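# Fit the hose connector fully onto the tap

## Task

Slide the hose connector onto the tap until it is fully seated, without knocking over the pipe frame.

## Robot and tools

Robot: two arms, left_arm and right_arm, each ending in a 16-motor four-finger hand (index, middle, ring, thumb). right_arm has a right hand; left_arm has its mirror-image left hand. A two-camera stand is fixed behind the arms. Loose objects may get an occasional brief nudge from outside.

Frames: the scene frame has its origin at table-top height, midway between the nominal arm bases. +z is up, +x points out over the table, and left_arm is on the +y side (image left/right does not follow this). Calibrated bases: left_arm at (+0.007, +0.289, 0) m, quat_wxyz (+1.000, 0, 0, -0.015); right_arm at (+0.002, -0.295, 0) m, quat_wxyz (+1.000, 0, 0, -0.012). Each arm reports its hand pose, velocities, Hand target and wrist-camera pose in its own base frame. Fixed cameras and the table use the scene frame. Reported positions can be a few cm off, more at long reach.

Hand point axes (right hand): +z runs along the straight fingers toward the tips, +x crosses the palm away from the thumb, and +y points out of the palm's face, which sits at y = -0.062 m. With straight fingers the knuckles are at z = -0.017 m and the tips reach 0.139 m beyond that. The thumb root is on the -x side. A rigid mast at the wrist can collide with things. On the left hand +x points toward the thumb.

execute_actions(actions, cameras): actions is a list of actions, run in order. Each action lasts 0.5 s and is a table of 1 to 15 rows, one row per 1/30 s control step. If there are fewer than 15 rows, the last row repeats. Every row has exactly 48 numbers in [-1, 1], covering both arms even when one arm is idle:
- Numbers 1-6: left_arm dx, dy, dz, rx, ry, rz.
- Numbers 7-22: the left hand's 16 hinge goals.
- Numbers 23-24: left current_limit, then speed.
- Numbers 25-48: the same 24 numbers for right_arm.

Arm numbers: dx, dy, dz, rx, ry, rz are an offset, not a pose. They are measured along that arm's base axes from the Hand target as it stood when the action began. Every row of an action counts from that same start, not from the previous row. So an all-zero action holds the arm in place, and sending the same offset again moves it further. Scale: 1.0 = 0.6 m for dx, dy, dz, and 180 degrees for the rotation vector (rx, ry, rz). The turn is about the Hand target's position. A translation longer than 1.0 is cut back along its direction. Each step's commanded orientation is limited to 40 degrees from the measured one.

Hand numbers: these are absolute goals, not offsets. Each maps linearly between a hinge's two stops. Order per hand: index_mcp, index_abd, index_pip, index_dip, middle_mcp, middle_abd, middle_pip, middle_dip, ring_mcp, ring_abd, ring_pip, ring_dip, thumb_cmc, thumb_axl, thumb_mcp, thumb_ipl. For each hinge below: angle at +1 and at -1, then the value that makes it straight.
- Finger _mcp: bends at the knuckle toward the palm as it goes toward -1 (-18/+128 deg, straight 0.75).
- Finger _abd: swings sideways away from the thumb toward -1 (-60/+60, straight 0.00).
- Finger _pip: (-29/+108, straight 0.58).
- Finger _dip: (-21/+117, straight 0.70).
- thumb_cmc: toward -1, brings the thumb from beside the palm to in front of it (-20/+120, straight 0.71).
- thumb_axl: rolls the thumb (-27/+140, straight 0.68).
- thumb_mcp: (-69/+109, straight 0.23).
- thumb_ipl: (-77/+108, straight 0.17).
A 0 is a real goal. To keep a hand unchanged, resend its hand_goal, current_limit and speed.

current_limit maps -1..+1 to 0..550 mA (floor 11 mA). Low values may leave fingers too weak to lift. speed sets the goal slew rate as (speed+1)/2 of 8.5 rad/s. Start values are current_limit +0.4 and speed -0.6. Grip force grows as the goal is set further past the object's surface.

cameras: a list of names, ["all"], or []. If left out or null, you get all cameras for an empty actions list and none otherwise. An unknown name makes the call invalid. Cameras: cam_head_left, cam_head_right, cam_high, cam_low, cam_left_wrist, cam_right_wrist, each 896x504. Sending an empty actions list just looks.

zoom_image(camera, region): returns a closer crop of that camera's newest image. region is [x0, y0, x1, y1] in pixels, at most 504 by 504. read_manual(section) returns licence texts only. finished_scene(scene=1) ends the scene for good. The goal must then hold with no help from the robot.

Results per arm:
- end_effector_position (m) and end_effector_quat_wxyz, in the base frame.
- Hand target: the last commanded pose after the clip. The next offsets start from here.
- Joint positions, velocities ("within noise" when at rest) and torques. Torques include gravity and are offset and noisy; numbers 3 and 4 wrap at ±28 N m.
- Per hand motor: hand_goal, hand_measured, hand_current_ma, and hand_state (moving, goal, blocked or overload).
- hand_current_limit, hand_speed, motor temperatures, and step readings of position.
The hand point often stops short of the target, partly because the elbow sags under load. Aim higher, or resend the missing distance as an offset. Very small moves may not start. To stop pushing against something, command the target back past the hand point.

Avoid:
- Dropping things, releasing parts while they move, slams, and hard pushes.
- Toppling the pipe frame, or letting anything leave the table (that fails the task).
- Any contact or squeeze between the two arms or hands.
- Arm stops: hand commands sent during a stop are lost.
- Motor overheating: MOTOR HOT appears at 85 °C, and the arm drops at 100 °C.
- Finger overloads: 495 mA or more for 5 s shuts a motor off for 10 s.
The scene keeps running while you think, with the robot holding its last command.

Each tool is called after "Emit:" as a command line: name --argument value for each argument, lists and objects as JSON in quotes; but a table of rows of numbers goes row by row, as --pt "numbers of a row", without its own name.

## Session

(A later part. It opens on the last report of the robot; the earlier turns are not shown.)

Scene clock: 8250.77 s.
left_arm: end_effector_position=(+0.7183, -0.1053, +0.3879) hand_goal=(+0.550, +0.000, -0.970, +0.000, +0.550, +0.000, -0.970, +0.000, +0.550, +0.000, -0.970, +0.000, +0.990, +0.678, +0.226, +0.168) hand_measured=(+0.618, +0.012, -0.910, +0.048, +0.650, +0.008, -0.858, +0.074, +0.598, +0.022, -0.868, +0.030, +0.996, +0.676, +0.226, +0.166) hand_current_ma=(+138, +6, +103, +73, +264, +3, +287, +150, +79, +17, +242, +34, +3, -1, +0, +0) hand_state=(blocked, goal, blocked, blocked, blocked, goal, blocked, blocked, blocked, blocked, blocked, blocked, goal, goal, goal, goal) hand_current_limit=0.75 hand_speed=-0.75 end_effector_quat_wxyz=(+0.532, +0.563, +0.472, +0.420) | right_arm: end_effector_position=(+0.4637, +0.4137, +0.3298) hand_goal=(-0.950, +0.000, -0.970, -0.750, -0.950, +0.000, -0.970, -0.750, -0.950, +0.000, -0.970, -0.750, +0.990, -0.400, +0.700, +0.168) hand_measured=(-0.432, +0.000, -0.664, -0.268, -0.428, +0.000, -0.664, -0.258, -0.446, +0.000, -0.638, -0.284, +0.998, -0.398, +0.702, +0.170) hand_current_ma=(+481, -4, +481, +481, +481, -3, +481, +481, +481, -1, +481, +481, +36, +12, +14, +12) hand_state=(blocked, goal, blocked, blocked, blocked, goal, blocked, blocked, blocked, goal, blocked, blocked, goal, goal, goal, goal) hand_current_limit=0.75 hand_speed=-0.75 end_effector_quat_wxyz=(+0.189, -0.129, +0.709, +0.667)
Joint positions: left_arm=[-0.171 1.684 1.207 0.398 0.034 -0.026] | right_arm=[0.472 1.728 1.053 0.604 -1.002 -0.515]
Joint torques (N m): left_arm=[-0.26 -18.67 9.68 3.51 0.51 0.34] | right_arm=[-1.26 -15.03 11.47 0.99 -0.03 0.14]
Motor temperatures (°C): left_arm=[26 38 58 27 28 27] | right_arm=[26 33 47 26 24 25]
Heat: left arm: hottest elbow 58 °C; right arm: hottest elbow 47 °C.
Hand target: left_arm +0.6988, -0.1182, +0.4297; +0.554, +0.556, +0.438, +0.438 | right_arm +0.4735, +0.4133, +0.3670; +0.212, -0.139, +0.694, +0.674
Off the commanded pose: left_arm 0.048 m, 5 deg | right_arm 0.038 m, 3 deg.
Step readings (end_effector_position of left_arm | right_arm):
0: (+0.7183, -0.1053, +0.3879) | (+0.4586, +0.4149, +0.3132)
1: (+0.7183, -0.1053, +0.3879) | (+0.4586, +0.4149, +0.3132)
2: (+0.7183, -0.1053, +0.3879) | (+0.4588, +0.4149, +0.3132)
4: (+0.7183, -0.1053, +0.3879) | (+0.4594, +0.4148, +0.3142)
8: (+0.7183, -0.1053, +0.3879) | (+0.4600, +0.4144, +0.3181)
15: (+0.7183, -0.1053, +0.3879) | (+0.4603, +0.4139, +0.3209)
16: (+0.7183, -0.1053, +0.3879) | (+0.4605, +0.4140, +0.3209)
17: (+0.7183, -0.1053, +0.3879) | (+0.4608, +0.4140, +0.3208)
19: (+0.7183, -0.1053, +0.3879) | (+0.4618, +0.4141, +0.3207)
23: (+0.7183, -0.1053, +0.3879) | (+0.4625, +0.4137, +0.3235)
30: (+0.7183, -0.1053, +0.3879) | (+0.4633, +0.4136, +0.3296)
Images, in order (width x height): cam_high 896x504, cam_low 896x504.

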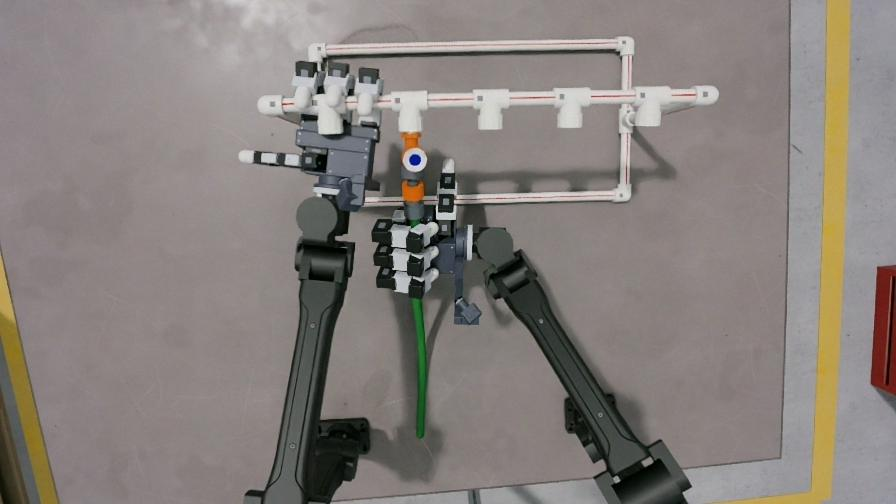

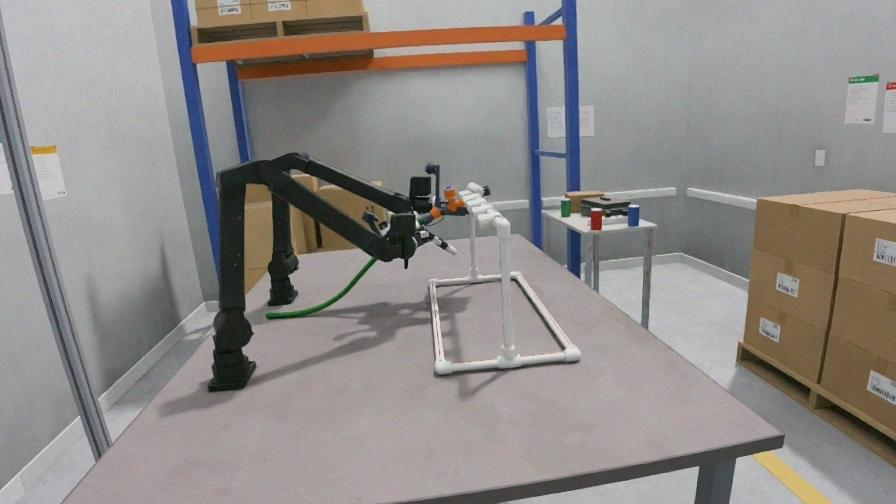

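Emit:
execute_actions --actions '[[[-0.005,0,0,0,0,0,0.5,0,-0.97,0.0,0.5,0,-0.97,0.0,0.5,0,-0.97,0.0,0.99,0.678,0.226,0.168,0.75,-0.75,0.0183,-0.001,0.0067,0,0,0,-0.95,0,-0.97,-0.75,-0.95,0,-0.97,-0.75,-0.95,0,-0.97,-0.75,0.99,-0.4,0.7,0.168,0.75,-0.75]],[[-0.005,0,0,0,0,0,0.5,0,-0.97,0.0,0.5,0,-0.97,0.0,0.5,0,-0.97,0.0,0.99,0.678,0.226,0.168,0.75,-0.75,0.0183,-0.001,0.0067,0,0,0,-0.95,0,-0.97,-0.75,-0.95,0,-0.97,-0.75,-0.95,0,-0.97,-0.75,0.99,-0.4,0.7,0.168,0.75,-0.75]]]' --cameras '["cam_high", "cam_low"]'

Emit:
zoom_image --camera "cam_high" --region '[360, 130, 470, 260]'

Emit:
zoom_image --camera "cam_low" --region '[380, 160, 480, 260]'

Scene clock: 8283.87 s.
left_arm: end_effector_position=(+0.7146, -0.1042, +0.3874) hand_goal=(+0.500, +0.000, -0.970, +0.000, +0.500, +0.000, -0.970, +0.000, +0.500, +0.000, -0.970, +0.000, +0.990, +0.678, +0.226, +0.168) hand_measured=(+0.606, +0.014, -0.906, +0.038, +0.638, +0.008, -0.852, +0.068, +0.530, +0.022, -0.878, +0.016, +0.996, +0.676, +0.226, +0.166) hand_current_ma=(+286, +8, +118, +53, +439, +3, +306, +129, +39, +17, +210, +12, +3, -1, +0, +0) hand_state=(blocked, goal, blocked, blocked, blocked, goal, blocked, blocked, blocked, blocked, blocked, goal, goal, goal, goal, goal) hand_current_limit=0.75 hand_speed=-0.75 end_effector_quat_wxyz=(+0.532, +0.563, +0.473, +0.420) | right_arm: end_effector_position=(+0.4688, +0.4147, +0.3396) hand_goal=(-0.950, +0.000, -0.970, -0.750, -0.950, +0.000, -0.970, -0.750, -0.950, +0.000, -0.970, -0.750, +0.990, -0.400, +0.700, +0.168) hand_measured=(-0.432, +0.000, -0.664, -0.268, -0.428, +0.000, -0.664, -0.258, -0.446, +0.000, -0.638, -0.284, +0.998, -0.398, +0.702, +0.170) hand_current_ma=(+481, -4, +481, +481, +481, -3, +481, +481, +481, -1, +481, +481, +36, +12, +14, +12) hand_state=(blocked, goal, blocked, blocked, blocked, goal, blocked, blocked, blocked, goal, blocked, blocked, goal, goal, goal, goal) hand_current_limit=0.75 hand_speed=-0.75 end_effector_quat_wxyz=(+0.180, -0.134, +0.708, +0.669)
Joint positions: left_arm=[-0.171 1.675 1.194 0.399 0.033 -0.029] | right_arm=[0.466 1.728 1.087 0.565 -1.028 -0.515]
Joint torques (N m): left_arm=[-0.56 -18.73 9.33 3.58 0.47 0.36] | right_arm=[-2.37 -13.27 13.72 1.11 0.2 0.14]
Motor temperatures (°C): left_arm=[26 39 57 28 28 27] | right_arm=[26 34 49 26 24 25]
Heat: left arm: hottest elbow 57 °C; right arm: hottest elbow 49 °C.
Hand target: left_arm +0.6928, -0.1183, +0.4296; +0.554, +0.556, +0.438, +0.438 | right_arm +0.4955, +0.4121, +0.3752; +0.212, -0.139, +0.694, +0.674
Off the commanded pose: left_arm 0.050 m, 5 deg | right_arm 0.045 m, 4 deg.
Step readings (end_effector_position of left_arm | right_arm):
0: (+0.7183, -0.1053, +0.3879) | (+0.4638, +0.4137, +0.3298)
1: (+0.7183, -0.1053, +0.3879) | (+0.4638, +0.4137, +0.3297)
2: (+0.7182, -0.1053, +0.3874) | (+0.4641, +0.4138, +0.3300)
4: (+0.7174, -0.1050, +0.3875) | (+0.4650, +0.4142, +0.3315)
8: (+0.7154, -0.1045, +0.3875) | (+0.4688, +0.4141, +0.3385)
15: (+0.7154, -0.1045, +0.3875) | (+0.4691, +0.4140, +0.3387)
16: (+0.7154, -0.1045, +0.3875) | (+0.4691, +0.4140, +0.3388)
17: (+0.7153, -0.1045, +0.3878) | (+0.4692, +0.4142, +0.3391)
19: (+0.7152, -0.1044, +0.3874) | (+0.4692, +0.4142, +0.3394)
23: (+0.7147, -0.1042, +0.3875) | (+0.4688, +0.4146, +0.3395)
30: (+0.7146, -0.1042, +0.3874) | (+0.4688, +0.4147, +0.3394)
Images, in order (width x height): cam_high 896x504, cam_low 896x504.

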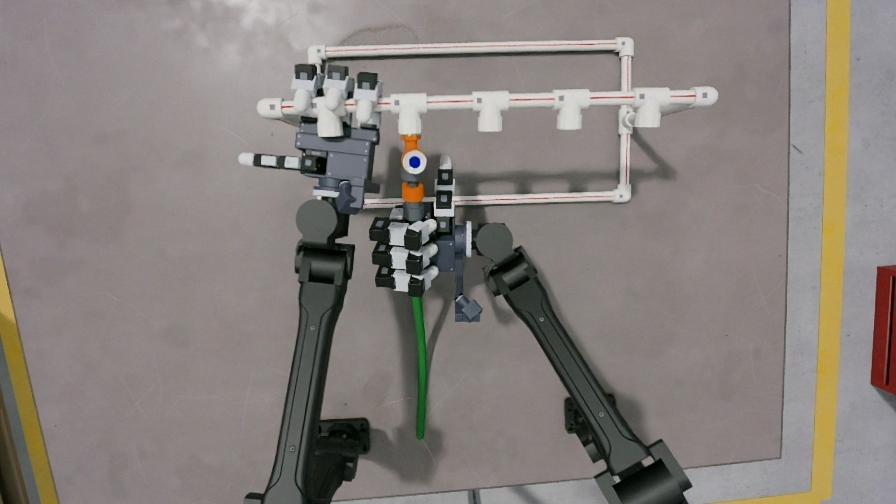

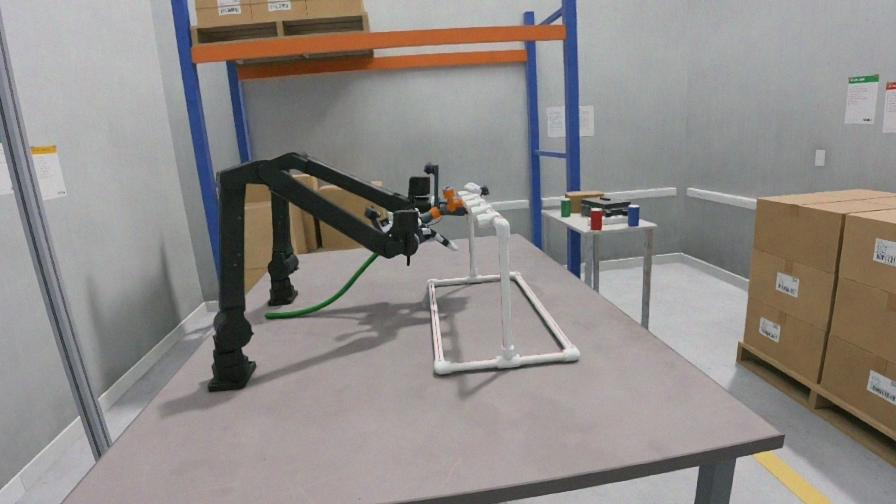

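Scaled by 3.877.

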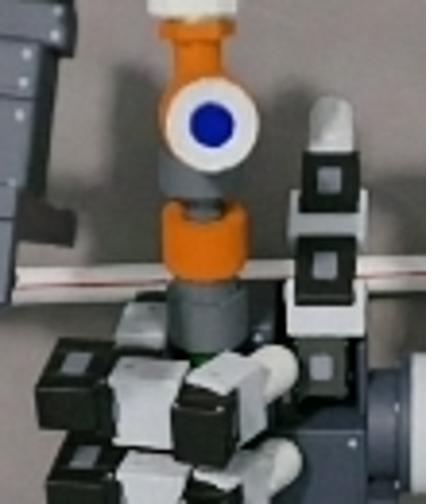

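Scaled by 5.040.

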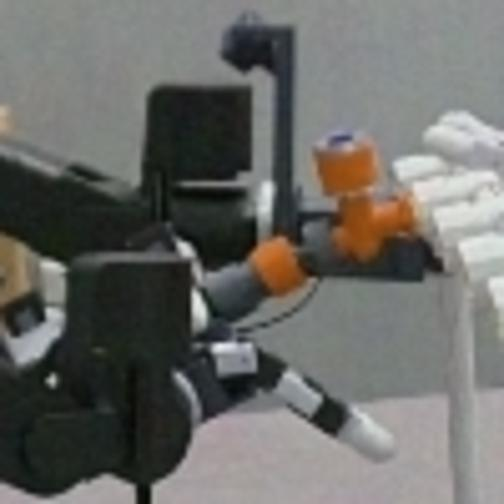

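Emit:
execute_actions --actions '[[[-0.005,0,0,0,0,0,0.4,0,-0.97,0.0,0.4,0,-0.97,0.0,0.4,0,-0.97,0.0,0.99,0.678,0.226,0.168,0.77,-0.75,0.024,-0.001,0.0085,0,-0.008,-0.004,-0.95,0,-0.97,-0.75,-0.95,0,-0.97,-0.75,-0.95,0,-0.97,-0.75,0.99,-0.4,0.7,0.168,0.75,-0.75]],[[-0.005,0,0,0,0,0,0.4,0,-0.97,0.0,0.4,0,-0.97,0.0,0.4,0,-0.97,0.0,0.99,0.678,0.226,0.168,0.77,-0.75,0.024,-0.001,0.0085,0,-0.008,-0.004,-0.95,0,-0.97,-0.75,-0.95,0,-0.97,-0.75,-0.95,0,-0.97,-0.75,0.99,-0.4,0.7,0.168,0.75,-0.75]]]' --cameras '["cam_high", "cam_low"]'

Emit:
zoom_image --camera "cam_high" --region '[360, 130, 470, 260]'

Emit:
zoom_image --camera "cam_low" --region '[380, 160, 480, 260]'

Scene clock: 8309.77 s.
left_arm: end_effector_position=(+0.7141, -0.0992, +0.3873) hand_goal=(+0.400, +0.000, -0.970, +0.000, +0.400, +0.000, -0.970, +0.000, +0.400, +0.000, -0.970, +0.000, +0.990, +0.678, +0.226, +0.168) hand_measured=(+0.596, +0.018, -0.900, +0.028, +0.634, +0.008, -0.852, +0.066, +0.486, +0.022, -0.888, +0.008, +0.996, +0.676, +0.226, +0.166) hand_current_ma=(+487, +13, +133, +33, +487, +3, +310, +124, +205, +17, +172, +4, +3, -1, +0, +0) hand_state=(blocked, goal, blocked, blocked, blocked, goal, blocked, blocked, blocked, blocked, blocked, goal, goal, goal, goal, goal) hand_current_limit=0.77 hand_speed=-0.75 end_effector_quat_wxyz=(+0.528, +0.559, +0.478, +0.424) | right_arm: end_effector_position=(+0.4698, +0.4186, +0.3365) hand_goal=(-0.950, +0.000, -0.970, -0.750, -0.950, +0.000, -0.970, -0.750, -0.950, +0.000, -0.970, -0.750, +0.990, -0.400, +0.700, +0.168) hand_measured=(-0.432, +0.000, -0.664, -0.268, -0.428, +0.000, -0.664, -0.258, -0.446, +0.000, -0.638, -0.284, +0.998, -0.398, +0.702, +0.170) hand_current_ma=(+481, -4, +481, +481, +481, -3, +481, +481, +481, -1, +481, +481, +36, +12, +14, +12) hand_state=(blocked, goal, blocked, blocked, blocked, goal, blocked, blocked, blocked, goal, blocked, blocked, goal, goal, goal, goal) hand_current_limit=0.75 hand_speed=-0.75 end_effector_quat_wxyz=(+0.182, -0.154, +0.708, +0.665)
Joint positions: left_arm=[-0.168 1.672 1.191 0.4 0.019 -0.029] | right_arm=[0.465 1.744 1.114 0.531 -1.05 -0.567]
Joint torques (N m): left_arm=[-1.08 -19.31 8.34 3.75 0.92 0.36] | right_arm=[-4.19 -12.51 16.88 1.29 0.97 0.28]
Motor temperatures (°C): left_arm=[26 39 56 28 28 27] | right_arm=[26 34 53 26 24 25]
Heat: left arm: hottest elbow 56 °C; right arm: hottest elbow 53 °C.
Hand target: left_arm +0.6868, -0.1183, +0.4297; +0.555, +0.556, +0.438, +0.438 | right_arm +0.5243, +0.4110, +0.3851; +0.238, -0.148, +0.690, +0.668
Off the commanded pose: left_arm 0.054 m, 6 deg | right_arm 0.074 m, 7 deg.
Step readings (end_effector_position of left_arm | right_arm):
0: (+0.7146, -0.1042, +0.3874) | (+0.4688, +0.4147, +0.3396)
1: (+0.7146, -0.1042, +0.3874) | (+0.4688, +0.4147, +0.3396)
2: (+0.7146, -0.1042, +0.3874) | (+0.4690, +0.4147, +0.3398)
4: (+0.7146, -0.1038, +0.3874) | (+0.4691, +0.4149, +0.3397)
8: (+0.7142, -0.1033, +0.3873) | (+0.4686, +0.4155, +0.3395)
15: (+0.7142, -0.1033, +0.3873) | (+0.4684, +0.4158, +0.3389)
16: (+0.7142, -0.1033, +0.3873) | (+0.4684, +0.4159, +0.3390)
17: (+0.7142, -0.1032, +0.3871) | (+0.4686, +0.4159, +0.3388)
19: (+0.7140, -0.1028, +0.3871) | (+0.4684, +0.4165, +0.3384)
23: (+0.7140, -0.1006, +0.3872) | (+0.4696, +0.4180, +0.3372)
30: (+0.7142, -0.0992, +0.3872) | (+0.4698, +0.4186, +0.3369)
Images, in order (width x height): cam_high 896x504, cam_low 896x504.

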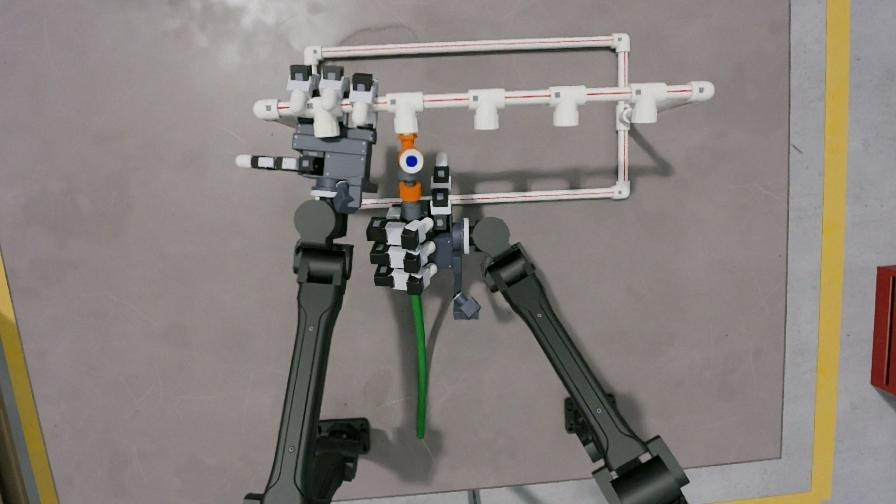

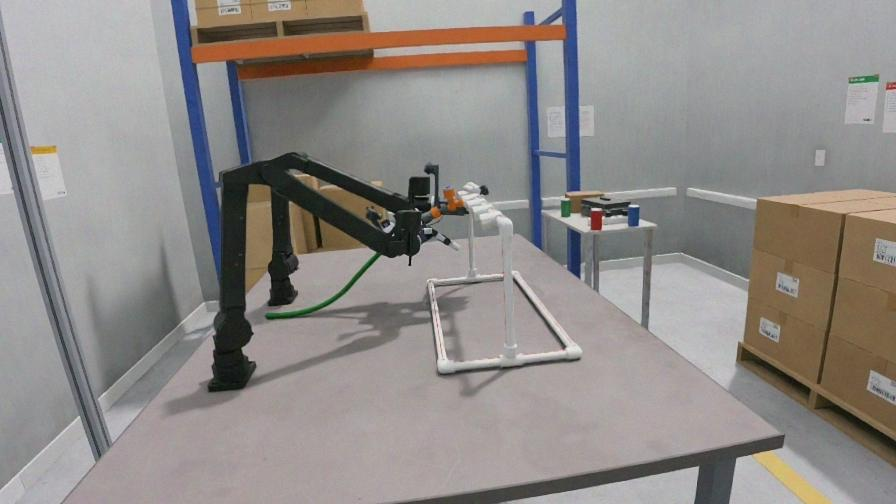

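Scaled by 3.877.

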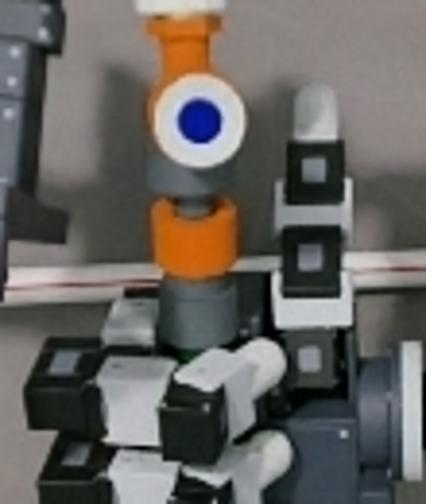

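Scaled by 5.040.

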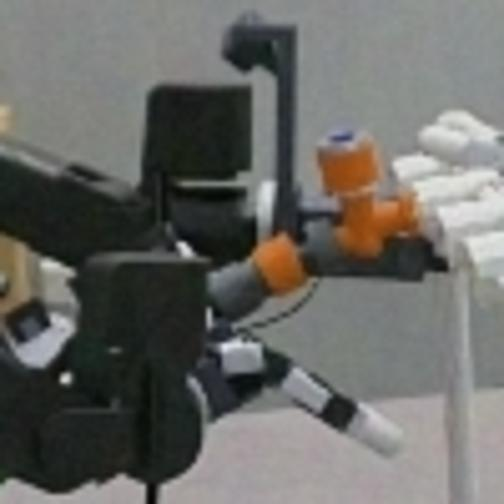

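Emit:
zoom_image --camera "cam_low" --region '[420, 190, 460, 230]'

Emit:
zoom_image --camera "cam_high" --region '[390, 155, 430, 205]'

Scaled by 12.600.

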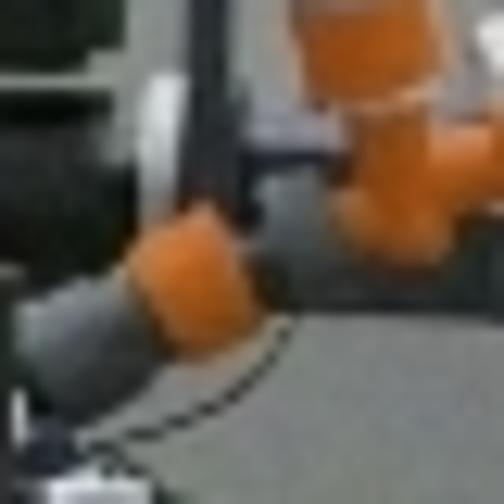

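Scaled by 10.080.

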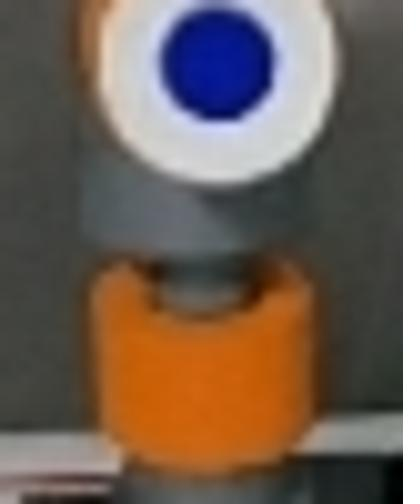

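Emit:
execute_actions --actions '[[[-0.005,0,0,0,0,0,0.3,0,-0.97,0.0,0.3,0,-0.97,0.0,0.3,0,-0.97,0.0,0.99,0.678,0.226,0.168,0.77,-0.75,0.024,-0.012,0.01,0,-0.008,-0.004,-0.95,0,-0.97,-0.75,-0.95,0,-0.97,-0.75,-0.95,0,-0.97,-0.75,0.99,-0.4,0.7,0.168,0.75,-0.75]],[[-0.005,0,0,0,0,0,0.3,0,-0.97,0.0,0.3,0,-0.97,0.0,0.3,0,-0.97,0.0,0.99,0.678,0.226,0.168,0.77,-0.75,0.024,-0.012,0.01,0,-0.008,-0.004,-0.95,0,-0.97,-0.75,-0.95,0,-0.97,-0.75,-0.95,0,-0.97,-0.75,0.99,-0.4,0.7,0.168,0.75,-0.75]]]' --cameras '["cam_high", "cam_low"]'

Emit:
zoom_image --camera "cam_high" --region '[390, 155, 430, 205]'

Emit:
zoom_image --camera "cam_low" --region '[380, 160, 480, 260]'

Scene clock: 8384.97 s.
left_arm: end_effector_position=(+0.7133, -0.0901, +0.3873) hand_goal=(+0.300, +0.000, -0.970, +0.000, +0.300, +0.000, -0.970, +0.000, +0.300, +0.000, -0.970, +0.000, +0.990, +0.678, +0.226, +0.168) hand_measured=(+0.444, +0.028, -0.872, +0.028, +0.420, +0.014, -0.848, +0.040, +0.474, +0.036, -0.888, +0.004, +0.996, +0.676, +0.226, +0.166) hand_current_ma=(+471, +25, +230, +32, +354, +7, +324, +57, +487, +39, +172, +1, +3, -1, +0, +0) hand_state=(blocked, blocked, blocked, blocked, blocked, goal, blocked, blocked, blocked, blocked, blocked, goal, goal, goal, goal, goal) hand_current_limit=0.77 hand_speed=-0.75 end_effector_quat_wxyz=(+0.523, +0.552, +0.485, +0.433) | right_arm: end_effector_position=(+0.4714, +0.4187, +0.3343) hand_goal=(-0.950, +0.000, -0.970, -0.750, -0.950, +0.000, -0.970, -0.750, -0.950, +0.000, -0.970, -0.750, +0.990, -0.400, +0.700, +0.168) hand_measured=(-0.432, +0.000, -0.664, -0.268, -0.428, +0.000, -0.664, -0.258, -0.446, +0.000, -0.638, -0.284, +0.998, -0.398, +0.702, +0.170) hand_current_ma=(+481, -4, +481, +481, +481, -3, +481, +481, +481, -1, +481, +481, +36, +12, +14, +12) hand_state=(blocked, goal, blocked, blocked, blocked, goal, blocked, blocked, blocked, goal, blocked, blocked, goal, goal, goal, goal) hand_current_limit=0.75 hand_speed=-0.75 end_effector_quat_wxyz=(+0.185, -0.179, +0.703, +0.662)
Joint positions: left_arm=[-0.16 1.67 1.186 0.405 -0.002 -0.029] | right_arm=[0.457 1.763 1.144 0.504 -1.087 -0.624]
Joint torques (N m): left_arm=[-1.61 -19.9 7.46 3.7 1.65 0.38] | right_arm=[-6.89 -13.16 18.52 1.37 1.56 0.47]
Motor temperatures (°C): left_arm=[26 43 51 28 31 27] | right_arm=[26 36 61 26 26 25]
Heat: left arm: hottest elbow 51 °C; right arm: hottest elbow 61 °C.
Hand target: left_arm +0.6807, -0.1183, +0.4298; +0.555, +0.556, +0.438, +0.438 | right_arm +0.5532, +0.3964, +0.3972; +0.263, -0.155, +0.686, +0.661
Off the commanded pose: left_arm 0.060 m, 7 deg | right_arm 0.105 m, 10 deg.
Step readings (end_effector_position of left_arm | right_arm):
0: (+0.7141, -0.0992, +0.3873) | (+0.4697, +0.4186, +0.3365)
1: (+0.7141, -0.0992, +0.3873) | (+0.4697, +0.4186, +0.3365)
2: (+0.7141, -0.0990, +0.3873) | (+0.4697, +0.4186, +0.3366)
4: (+0.7142, -0.0983, +0.3873) | (+0.4699, +0.4184, +0.3366)
8: (+0.7144, -0.0957, +0.3869) | (+0.4710, +0.4188, +0.3361)
15: (+0.7140, -0.0941, +0.3870) | (+0.4707, +0.4192, +0.3357)
16: (+0.7140, -0.0941, +0.3870) | (+0.4708, +0.4193, +0.3356)
17: (+0.7139, -0.0941, +0.3872) | (+0.4709, +0.4191, +0.3356)
19: (+0.7140, -0.0936, +0.3872) | (+0.4709, +0.4185, +0.3353)
23: (+0.7141, -0.0918, +0.3873) | (+0.4716, +0.4185, +0.3351)
30: (+0.7136, -0.0902, +0.3872) | (+0.4715, +0.4187, +0.3346)
Images, in order (width x height): cam_high 896x504, cam_low 896x504.

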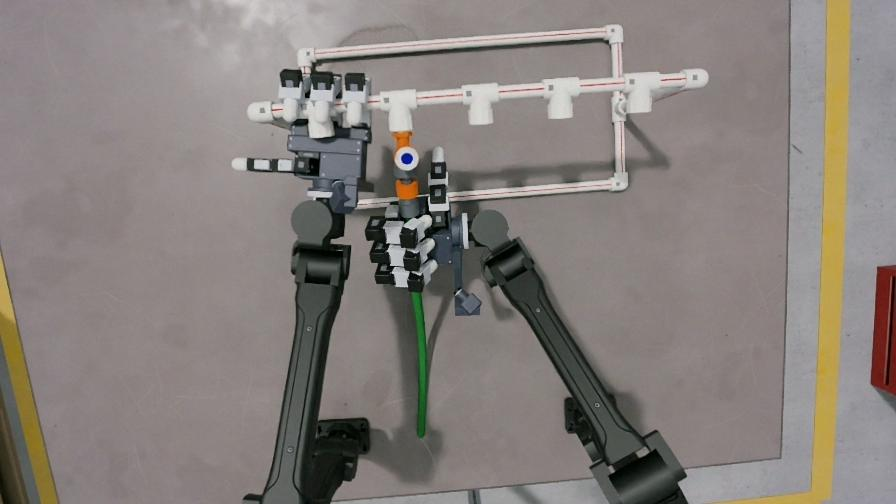

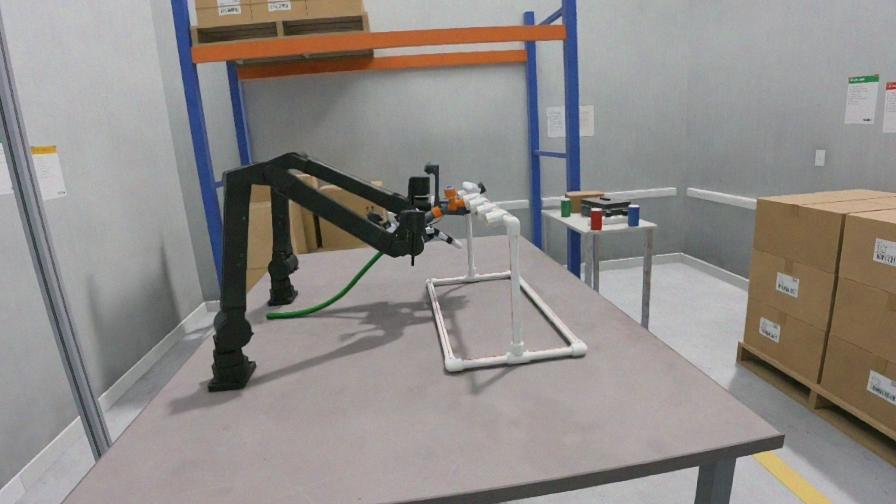

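Scaled by 10.080.

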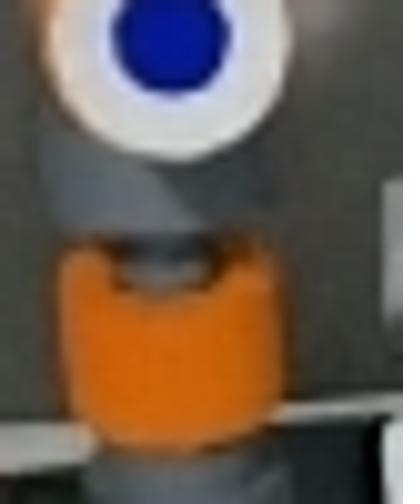

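Scaled by 5.040.

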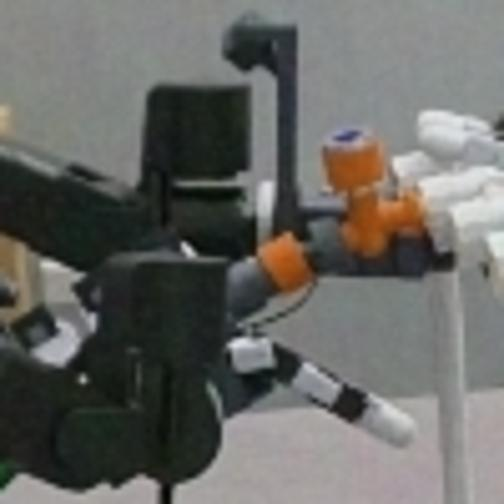

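Emit:
execute_actions --actions '[[[0.012,0,0,0,0,0,0.4,0,-0.95,0.05,0.4,0,-0.95,0.05,0.45,0,-0.95,0.05,0.99,0.678,0.226,0.168,0.6,-0.75,-0.058,0.0188,-0.022,0,0.008,0.004,-0.95,0,-0.97,-0.75,-0.95,0,-0.97,-0.75,-0.95,0,-0.97,-0.75,0.99,-0.4,0.7,0.168,0.7,-0.75]],[[0.015,0,0,0,0,0,0.55,0,-0.85,0.1,0.55,0,-0.85,0.1,0.55,0,-0.85,0.1,0.99,0.678,0.226,0.168,0.6,-0.75,-0.055,0.0188,-0.022,0,0.008,0.004,-0.95,0,-0.97,-0.75,-0.95,0,-0.97,-0.75,-0.95,0,-0.97,-0.75,0.99,-0.4,0.7,0.168,0.65,-0.75]],[[0.01,0,-0.015,0,0,0,0.7,0,-0.6,0.4,0.7,0,-0.6,0.4,0.7,0,-0.6,0.4,0.99,0.678,0.226,0.168,0.6,-0.75,0,0,0,0,0,0,-0.9,0,-0.95,-0.7,-0.9,0,-0.95,-0.7,-0.9,0,-0.95,-0.7,0.99,-0.4,0.7,0.168,0.6,-0.75]]]' --cameras '["cam_high", "cam_low"]'

Scene clock: 8539.07 s.
left_arm: end_effector_position=(+0.7117, -0.1040, +0.3893) hand_goal=(+0.700, +0.000, -0.600, +0.400, +0.700, +0.000, -0.600, +0.400, +0.700, +0.000, -0.600, +0.400, +0.990, +0.678, +0.226, +0.168) hand_measured=(+0.706, +0.002, -0.602, +0.398, +0.706, +0.002, -0.602, +0.398, +0.708, +0.004, -0.604, +0.396, +0.996, +0.676, +0.226, +0.166) hand_current_ma=(+3, +1, +0, -1, +3, +1, +0, -1, +4, +1, -1, -2, +3, -1, +0, +0) hand_state=(goal, goal, goal, goal, goal, goal, goal, goal, goal, goal, goal, goal, goal, goal, goal, goal) hand_current_limit=0.60 hand_speed=-0.75 end_effector_quat_wxyz=(+0.536, +0.563, +0.468, +0.421) | right_arm: end_effector_position=(+0.4812, +0.4270, +0.3353) hand_goal=(-0.900, +0.000, -0.950, -0.700, -0.900, +0.000, -0.950, -0.700, -0.900, +0.000, -0.950, -0.700, +0.990, -0.400, +0.700, +0.168) hand_measured=(-0.432, +0.000, -0.664, -0.268, -0.428, +0.000, -0.664, -0.258, -0.446, +0.000, -0.638, -0.284, +0.998, -0.398, +0.702, +0.170) hand_current_ma=(+440, -4, +440, +440, +440, -3, +440, +440, +440, -1, +440, +440, +36, +12, +14, +12) hand_state=(blocked, goal, blocked, blocked, blocked, goal, blocked, blocked, blocked, goal, blocked, blocked, goal, goal, goal, goal) hand_current_limit=0.60 hand_speed=-0.75 end_effector_quat_wxyz=(+0.207, -0.139, +0.708, +0.660)
Joint positions: left_arm=[-0.169 1.67 1.186 0.412 0.042 -0.024] | right_arm=[0.477 1.763 1.129 0.559 -0.982 -0.56]
Joint torques (N m): left_arm=[-0.56 -15.91 11.12 3.75 0.25 0.3] | right_arm=[-1.49 -16.32 9.62 2.33 0.19 0.2]
Motor temperatures (°C): left_arm=[26 42 48 28 39 27] | right_arm=[27 35 90 26 32 26]
Heat: left arm: hottest elbow 48 °C; right arm: hottest elbow 90 °C. Fold the right arm in close to its base, or ease its load, before you think long.
Hand target: left_arm +0.7029, -0.1185, +0.4208; +0.555, +0.556, +0.438, +0.438 | right_arm +0.4853, +0.4190, +0.3708; +0.238, -0.147, +0.690, +0.667
Off the commanded pose: left_arm 0.036 m, 5 deg | right_arm 0.037 m, 4 deg.
MOTOR HOT: joint 3 (elbow) of the right arm reports 90 °C; the controller stops that arm at 100 °C. To cool a motor, set the load down, stop pushing, or move to a pose that needs little force.
Step readings (end_effector_position of left_arm | right_arm):
0: (+0.7133, -0.0901, +0.3873) | (+0.4714, +0.4187, +0.3343)
1: (+0.7133, -0.0901, +0.3873) | (+0.4714, +0.4187, +0.3343)
2: (+0.7133, -0.0900, +0.3873) | (+0.4717, +0.4188, +0.3343)
4: (+0.7134, -0.0896, +0.3874) | (+0.4722, +0.4199, +0.3342)
8: (+0.7136, -0.0874, +0.3876) | (+0.4736, +0.4219, +0.3345)
15: (+0.7136, -0.0871, +0.3876) | (+0.4739, +0.4227, +0.3347)
16: (+0.7136, -0.0871, +0.3876) | (+0.4739, +0.4229, +0.3347)
17: (+0.7137, -0.0872, +0.3875) | (+0.4739, +0.4236, +0.3349)
19: (+0.7139, -0.0875, +0.3875) | (+0.4748, +0.4258, +0.3343)
23: (+0.7138, -0.0890, +0.3875) | (+0.4762, +0.4268, +0.3341)
30: (+0.7138, -0.0890, +0.3875) | (+0.4766, +0.4272, +0.3347)
31: (+0.7138, -0.0890, +0.3875) | (+0.4766, +0.4271, +0.3346)
32: (+0.7138, -0.0894, +0.3875) | (+0.4768, +0.4271, +0.3347)
34: (+0.7137, -0.0918, +0.3875) | (+0.4785, +0.4271, +0.3347)
38: (+0.7122, -0.1016, +0.3888) | (+0.4804, +0.4271, +0.3350)
45: (+0.7117, -0.1040, +0.3893) | (+0.4811, +0.4270, +0.3353)
Images, in order (width x height): cam_high 896x504, cam_low 896x504.

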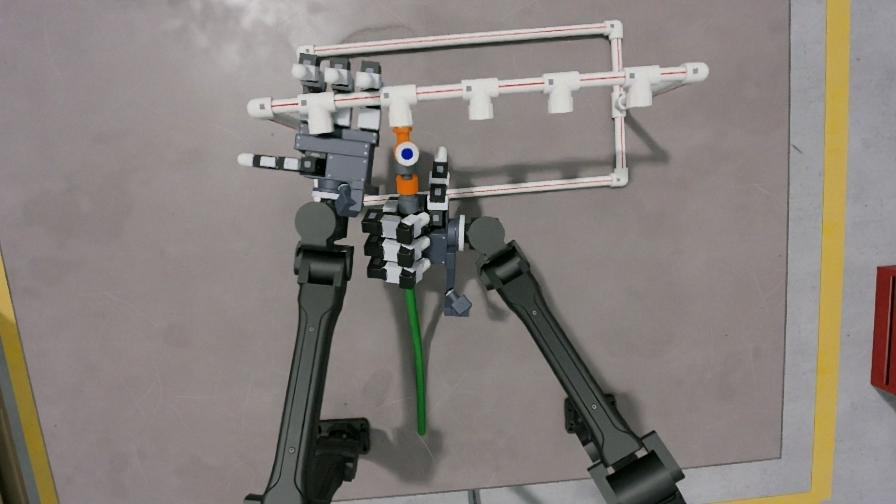

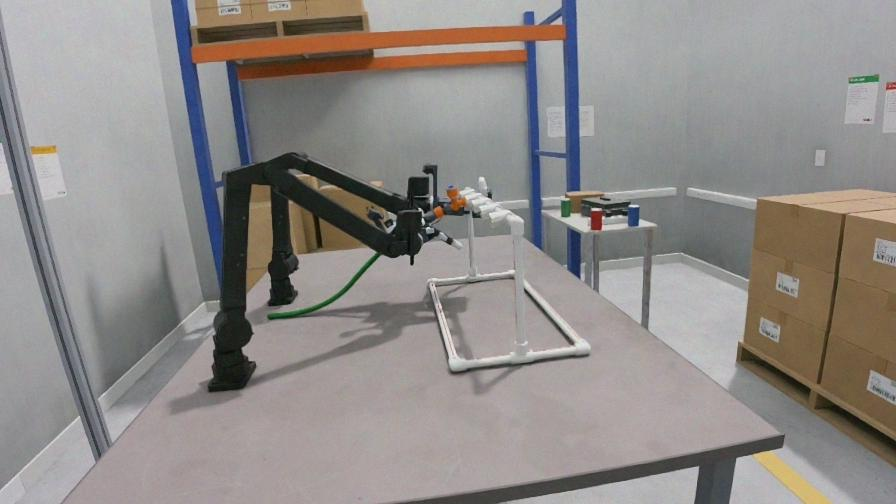

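Emit:
execute_actions --actions '[[[0,0,-0.015,0,0,0,0.754,0,0.0,0.6,0.754,0,0.0,0.6,0.754,0,0.0,0.6,0.99,0.678,0.226,0.168,0.6,-0.7,0,0,0,0,0,0,-0.9,0,-0.95,-0.7,-0.9,0,-0.95,-0.7,-0.9,0,-0.95,-0.7,0.99,-0.4,0.7,0.168,0.6,-0.75]],[[0,0,-0.015,0,0,0,0.754,0,0.576,0.696,0.754,0,0.576,0.696,0.754,0,0.576,0.696,0.99,0.678,0.226,0.168,0.6,-0.7,0,0,0,0,0,0,-0.9,0,-0.95,-0.7,-0.9,0,-0.95,-0.7,-0.9,0,-0.95,-0.7,0.99,-0.4,0.7,0.168,0.6,-0.75]],[[0,0,-0.012,0,0,0,0.754,0,0.576,0.696,0.754,0,0.576,0.696,0.754,0,0.576,0.696,0.99,0.678,0.226,0.168,0.6,-0.7,0,0,0,0,0,0,-0.9,0,-0.95,-0.7,-0.9,0,-0.95,-0.7,-0.9,0,-0.95,-0.7,0.99,-0.4,0.7,0.168,0.6,-0.75]]]' --cameras '["cam_high", "cam_low"]'

Scene clock: 8554.60 s.
left_arm: end_effector_position=(+0.7103, -0.1047, +0.3888) hand_goal=(+0.754, +0.000, +0.576, +0.696, +0.754, +0.000, +0.576, +0.696, +0.754, +0.000, +0.576, +0.696, +0.990, +0.678, +0.226, +0.168) hand_measured=(+0.762, +0.002, +0.576, +0.694, +0.762, +0.002, +0.576, +0.694, +0.762, +0.004, +0.576, +0.694, +0.996, +0.676, +0.226, +0.166) hand_current_ma=(+4, +1, +0, -1, +5, +1, +0, +0, +4, +1, +0, -1, +3, -1, +0, +0) hand_state=(goal, goal, goal, goal, goal, goal, goal, goal, goal, goal, goal, goal, goal, goal, goal, goal) hand_current_limit=0.60 hand_speed=-0.70 end_effector_quat_wxyz=(+0.544, +0.557, +0.460, +0.428) | right_arm: end_effector_position=(+0.4818, +0.4270, +0.3354) hand_goal=(-0.900, +0.000, -0.950, -0.700, -0.900, +0.000, -0.950, -0.700, -0.900, +0.000, -0.950, -0.700, +0.990, -0.400, +0.700, +0.168) hand_measured=(-0.432, +0.000, -0.664, -0.268, -0.428, +0.000, -0.664, -0.258, -0.446, +0.000, -0.638, -0.284, +0.998, -0.398, +0.702, +0.170) hand_current_ma=(+440, -4, +440, +440, +440, -3, +440, +440, +440, -1, +440, +440, +36, +12, +14, +12) hand_state=(blocked, goal, blocked, blocked, blocked, goal, blocked, blocked, blocked, goal, blocked, blocked, goal, goal, goal, goal) hand_current_limit=0.60 hand_speed=-0.75 end_effector_quat_wxyz=(+0.207, -0.137, +0.708, +0.660)
Joint positions: left_arm=[-0.169 1.682 1.178 0.461 0.045 -0.022] | right_arm=[0.477 1.763 1.129 0.559 -0.98 -0.558]
Joint torques (N m): left_arm=[0.79 -14.56 10.04 2.28 -0.01 0.04] | right_arm=[-1.55 -16.32 9.62 2.32 0.11 0.17]
Motor temperatures (°C): left_arm=[26 42 49 28 36 27] | right_arm=[26 35 78 26 30 25]
Heat: left arm: hottest elbow 49 °C; right arm: hottest elbow 78 °C.
Hand target: left_arm +0.7103, -0.1047, +0.3889; +0.544, +0.557, +0.460, +0.428 (last step not sent: back at the drive's target) | right_arm +0.4853, +0.4190, +0.3708; +0.238, -0.147, +0.690, +0.667
Off the commanded pose: left_arm 0.017 m, 3 deg | right_arm 0.036 m, 4 deg.
MOTOR HOT: cleared for the motors of the right arm.
Step readings (end_effector_position of left_arm | right_arm):
0: (+0.7117, -0.1040, +0.3893) | (+0.4812, +0.4270, +0.3353)
1: (+0.7117, -0.1040, +0.3893) | (+0.4812, +0.4270, +0.3353)
2: (+0.7117, -0.1040, +0.3893) | (+0.4812, +0.4270, +0.3353)
4: (+0.7118, -0.1044, +0.3892) | (+0.4815, +0.4270, +0.3353)
8: (+0.7119, -0.1047, +0.3892) | (+0.4818, +0.4270, +0.3354)
15: (+0.7115, -0.1047, +0.3892) | (+0.4818, +0.4270, +0.3354)
16: (+0.7115, -0.1047, +0.3893) | (+0.4818, +0.4270, +0.3354)
17: (+0.7114, -0.1046, +0.3892) | (+0.4818, +0.4270, +0.3354)
19: (+0.7110, -0.1046, +0.3891) | (+0.4818, +0.4270, +0.3354)
23: (+0.7103, -0.1046, +0.3892) | (+0.4818, +0.4270, +0.3354)
30: (+0.7101, -0.1046, +0.3894) | (+0.4818, +0.4270, +0.3354)
31: (+0.7101, -0.1046, +0.3894) | (+0.4818, +0.4270, +0.3354) HELD (not all sent) left_arm
32: (+0.7102, -0.1047, +0.3891) | (+0.4818, +0.4270, +0.3354) HELD (not all sent) left_arm
34: (+0.7102, -0.1047, +0.3891) | (+0.4818, +0.4270, +0.3354) HELD (not all sent) left_arm
38: (+0.7103, -0.1047, +0.3888) | (+0.4818, +0.4270, +0.3354) HELD (not all sent) left_arm
45: (+0.7103, -0.1047, +0.3888) | (+0.4818, +0.4270, +0.3354) HELD (not all sent) left_arm
HELD (not all sent) left_arm: steps 31 to 45.
pose unreachable (left arm): on one or more control steps of this call, first in action 2 (counted from 0), this arm could not follow its commanded pose, so it was not sent that pose on those steps. It may still have moved: this result reports where it is.
cause: moving toward the commanded pose would bring a part of the arm too close to another arm (a part of this arm just beyond joint 4 (wrist pitch) and a part of the right arm just beyond its joint 6 (wrist roll), 11 mm apart when this arm was first held).
Images, in order (width x height): cam_high 896x504, cam_low 896x504.

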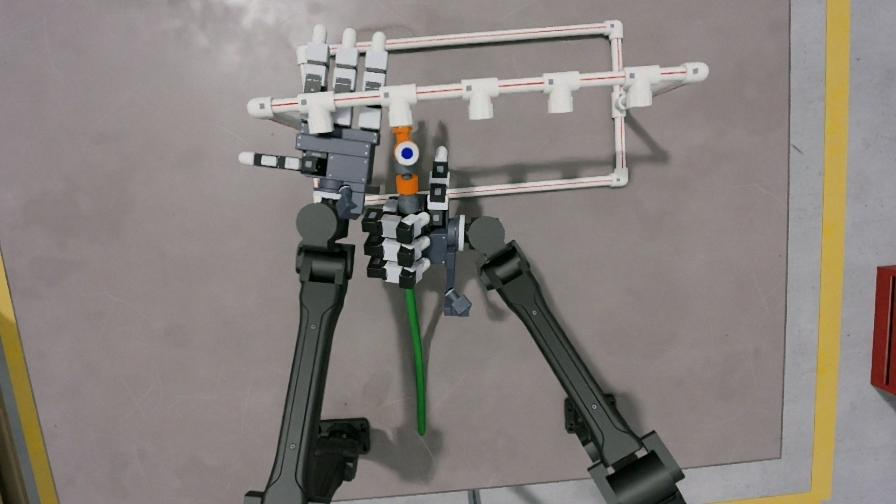

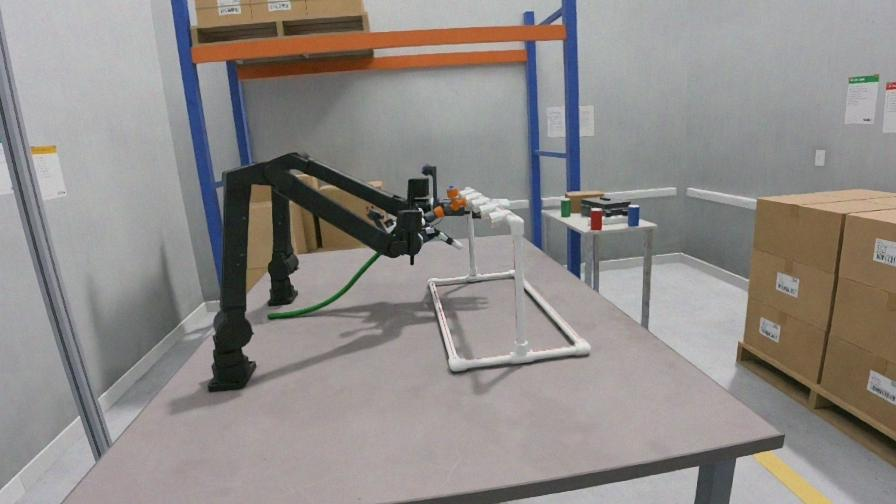

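Emit:
execute_actions --actions '[[[-0.005,0.03,0.05,0,0,0,0.754,0,0.576,0.696,0.754,0,0.576,0.696,0.754,0,0.576,0.696,0.99,0.678,0.226,0.168,0.5,-0.7,0,0,0,0,0,0,-0.9,0,-0.95,-0.7,-0.9,0,-0.95,-0.7,-0.9,0,-0.95,-0.7,0.99,-0.4,0.7,0.168,0.6,-0.75]],[[-0.02,0.04,0.0,0,0,0,0.754,0,0.576,0.696,0.754,0,0.576,0.696,0.754,0,0.576,0.696,0.99,0.678,0.226,0.168,0.5,-0.7,0,0,0,0,0,0,-0.9,0,-0.95,-0.7,-0.9,0,-0.95,-0.7,-0.9,0,-0.95,-0.7,0.99,-0.4,0.7,0.168,0.6,-0.75]]]' --cameras '["cam_high"]'

Scene clock: 8572.30 s.
left_arm: end_effector_position=(+0.7074, -0.0737, +0.3835) hand_goal=(+0.754, +0.000, +0.576, +0.696, +0.754, +0.000, +0.576, +0.696, +0.754, +0.000, +0.576, +0.696, +0.990, +0.678, +0.226, +0.168) hand_measured=(+0.762, +0.002, +0.576, +0.694, +0.762, +0.002, +0.576, +0.694, +0.762, +0.002, +0.576, +0.694, +0.996, +0.676, +0.226, +0.166) hand_current_ma=(+5, +1, +0, -1, +5, +0, +0, +0, +5, +1, +0, -1, +3, -1, +0, +0) hand_state=(goal, goal, goal, goal, goal, goal, goal, goal, goal, goal, goal, goal, goal, goal, goal, goal) hand_current_limit=0.50 hand_speed=-0.70 end_effector_quat_wxyz=(+0.533, +0.572, +0.471, +0.409) | right_arm: end_effector_position=(+0.4818, +0.4270, +0.3354) hand_goal=(-0.900, +0.000, -0.950, -0.700, -0.900, +0.000, -0.950, -0.700, -0.900, +0.000, -0.950, -0.700, +0.990, -0.400, +0.700, +0.168) hand_measured=(-0.432, +0.000, -0.664, -0.268, -0.428, +0.000, -0.664, -0.258, -0.446, +0.000, -0.638, -0.284, +0.998, -0.398, +0.702, +0.170) hand_current_ma=(+440, -4, +440, +440, +440, -3, +440, +440, +440, -1, +440, +440, +36, +12, +14, +12) hand_state=(blocked, goal, blocked, blocked, blocked, goal, blocked, blocked, blocked, goal, blocked, blocked, goal, goal, goal, goal) hand_current_limit=0.60 hand_speed=-0.75 end_effector_quat_wxyz=(+0.207, -0.137, +0.708, +0.660)
Joint positions: left_arm=[-0.109 1.644 1.156 0.39 0.118 -0.022] | right_arm=[0.477 1.763 1.129 0.559 -0.98 -0.558]
Joint torques (N m): left_arm=[1.73 -17.73 10.33 2.69 0.06 0.1] | right_arm=[-1.61 -16.32 9.61 2.32 0.11 0.17]
Motor temperatures (°C): left_arm=[26 42 52 28 34 27] | right_arm=[26 36 70 26 29 25]
Heat: left arm: hottest elbow 52 °C; right arm: hottest elbow 70 °C.
Hand target: left_arm +0.6953, -0.0628, +0.4189; +0.544, +0.557, +0.460, +0.428 | right_arm +0.4853, +0.4190, +0.3708; +0.238, -0.148, +0.690, +0.667
Off the commanded pose: left_arm 0.039 m, 3 deg | right_arm 0.036 m, 4 deg.
Step readings (end_effector_position of left_arm | right_arm):
0: (+0.7103, -0.1047, +0.3888) | (+0.4818, +0.4270, +0.3354)
1: (+0.7103, -0.1048, +0.3886) | (+0.4818, +0.4270, +0.3354)
2: (+0.7107, -0.1051, +0.3873) | (+0.4818, +0.4270, +0.3354)
4: (+0.7115, -0.1038, +0.3848) | (+0.4818, +0.4270, +0.3354)
8: (+0.7115, -0.1007, +0.3841) | (+0.4818, +0.4270, +0.3354)
15: (+0.7113, -0.0958, +0.3855) | (+0.4818, +0.4270, +0.3354)
16: (+0.7113, -0.0958, +0.3854) | (+0.4818, +0.4270, +0.3354)
17: (+0.7111, -0.0961, +0.3860) | (+0.4818, +0.4270, +0.3354)
19: (+0.7109, -0.0949, +0.3857) | (+0.4818, +0.4270, +0.3354)
23: (+0.7084, -0.0856, +0.3841) | (+0.4818, +0.4270, +0.3354)
30: (+0.7074, -0.0737, +0.3835) | (+0.4818, +0.4270, +0.3354)
Images, in order (width x height): cam_high 896x504.

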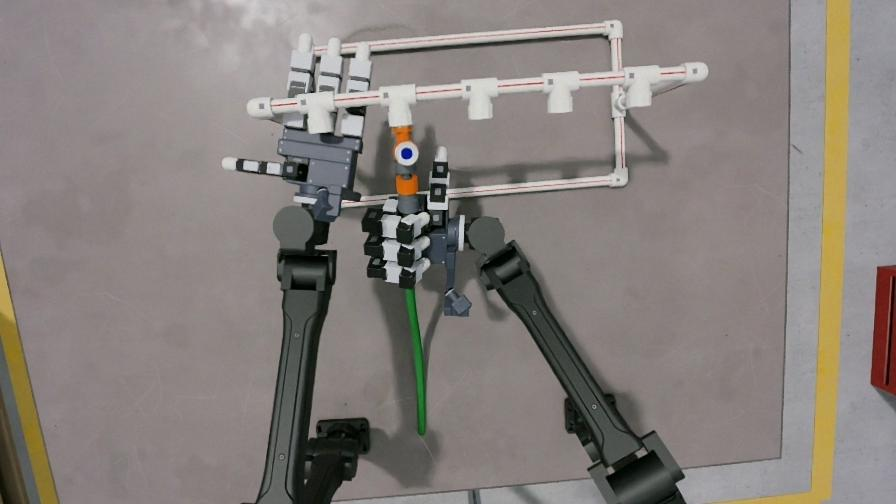

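Emit:
execute_actions --actions '[]' --cameras '["cam_high", "cam_low"]'

Scene clock: 8598.83 s.
left_arm: end_effector_position=(+0.7074, -0.0737, +0.3835) hand_goal=(+0.754, +0.000, +0.576, +0.696, +0.754, +0.000, +0.576, +0.696, +0.754, +0.000, +0.576, +0.696, +0.990, +0.678, +0.226, +0.168) hand_measured=(+0.762, +0.002, +0.576, +0.694, +0.762, +0.002, +0.576, +0.694, +0.762, +0.002, +0.576, +0.694, +0.996, +0.676, +0.226, +0.166) hand_current_ma=(+5, +1, +0, -1, +5, +0, +0, +0, +5, +1, +0, -1, +3, -1, +0, +0) hand_state=(goal, goal, goal, goal, goal, goal, goal, goal, goal, goal, goal, goal, goal, goal, goal, goal) hand_current_limit=0.50 hand_speed=-0.70 end_effector_quat_wxyz=(+0.533, +0.572, +0.471, +0.409) | right_arm: end_effector_position=(+0.4818, +0.4270, +0.3354) hand_goal=(-0.900, +0.000, -0.950, -0.700, -0.900, +0.000, -0.950, -0.700, -0.900, +0.000, -0.950, -0.700, +0.990, -0.400, +0.700, +0.168) hand_measured=(-0.432, +0.000, -0.664, -0.268, -0.428, +0.000, -0.664, -0.258, -0.446, +0.000, -0.638, -0.284, +0.998, -0.398, +0.702, +0.170) hand_current_ma=(+440, -4, +440, +440, +440, -3, +440, +440, +440, -1, +440, +440, +36, +12, +14, +12) hand_state=(blocked, goal, blocked, blocked, blocked, goal, blocked, blocked, blocked, goal, blocked, blocked, goal, goal, goal, goal) hand_current_limit=0.60 hand_speed=-0.75 end_effector_quat_wxyz=(+0.207, -0.137, +0.708, +0.660)
Joint positions: left_arm=[-0.109 1.644 1.156 0.39 0.118 -0.022] | right_arm=[0.477 1.763 1.129 0.559 -0.98 -0.558]
Joint velocities: within noise
Joint torques (N m): left_arm=[1.49 -17.73 10.25 2.65 0.04 0.1] | right_arm=[-1.55 -16.38 9.61 2.32 0.11 0.17]
Motor temperatures (°C): left_arm=[26 43 53 28 33 27] | right_arm=[26 36 63 27 28 25]
Heat: left arm: hottest elbow 53 °C; right arm: hottest elbow 63 °C.
Hand target: left_arm +0.6953, -0.0628, +0.4189; +0.544, +0.557, +0.460, +0.428 | right_arm +0.4853, +0.4190, +0.3708; +0.238, -0.148, +0.690, +0.667
Off the commanded pose: left_arm 0.039 m, 3 deg | right_arm 0.036 m, 4 deg.
Images, in order (width x height): cam_high 896x504, cam_low 896x504.

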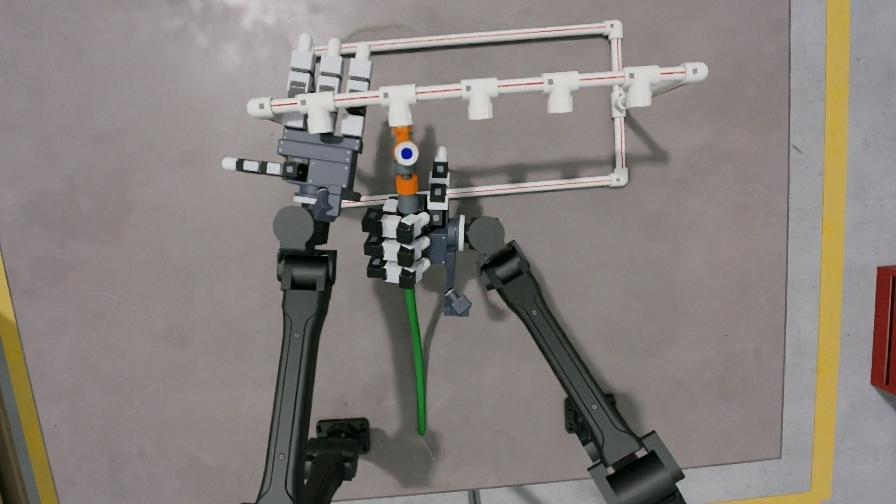

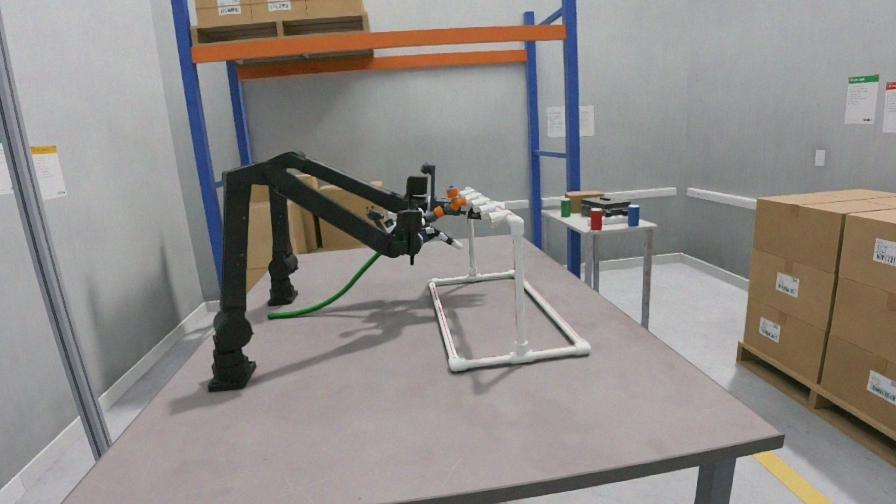

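Emit:
zoom_image --camera "cam_high" --region '[220, 20, 480, 320]'

Scaled by 1.680.

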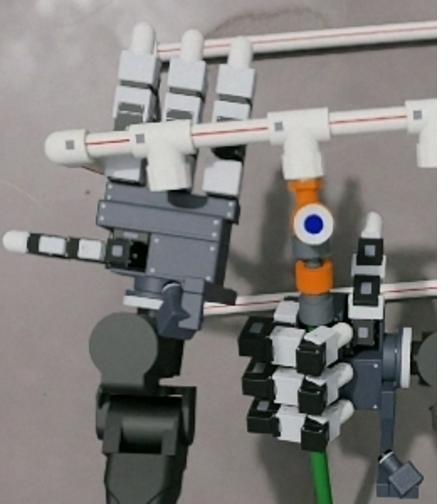

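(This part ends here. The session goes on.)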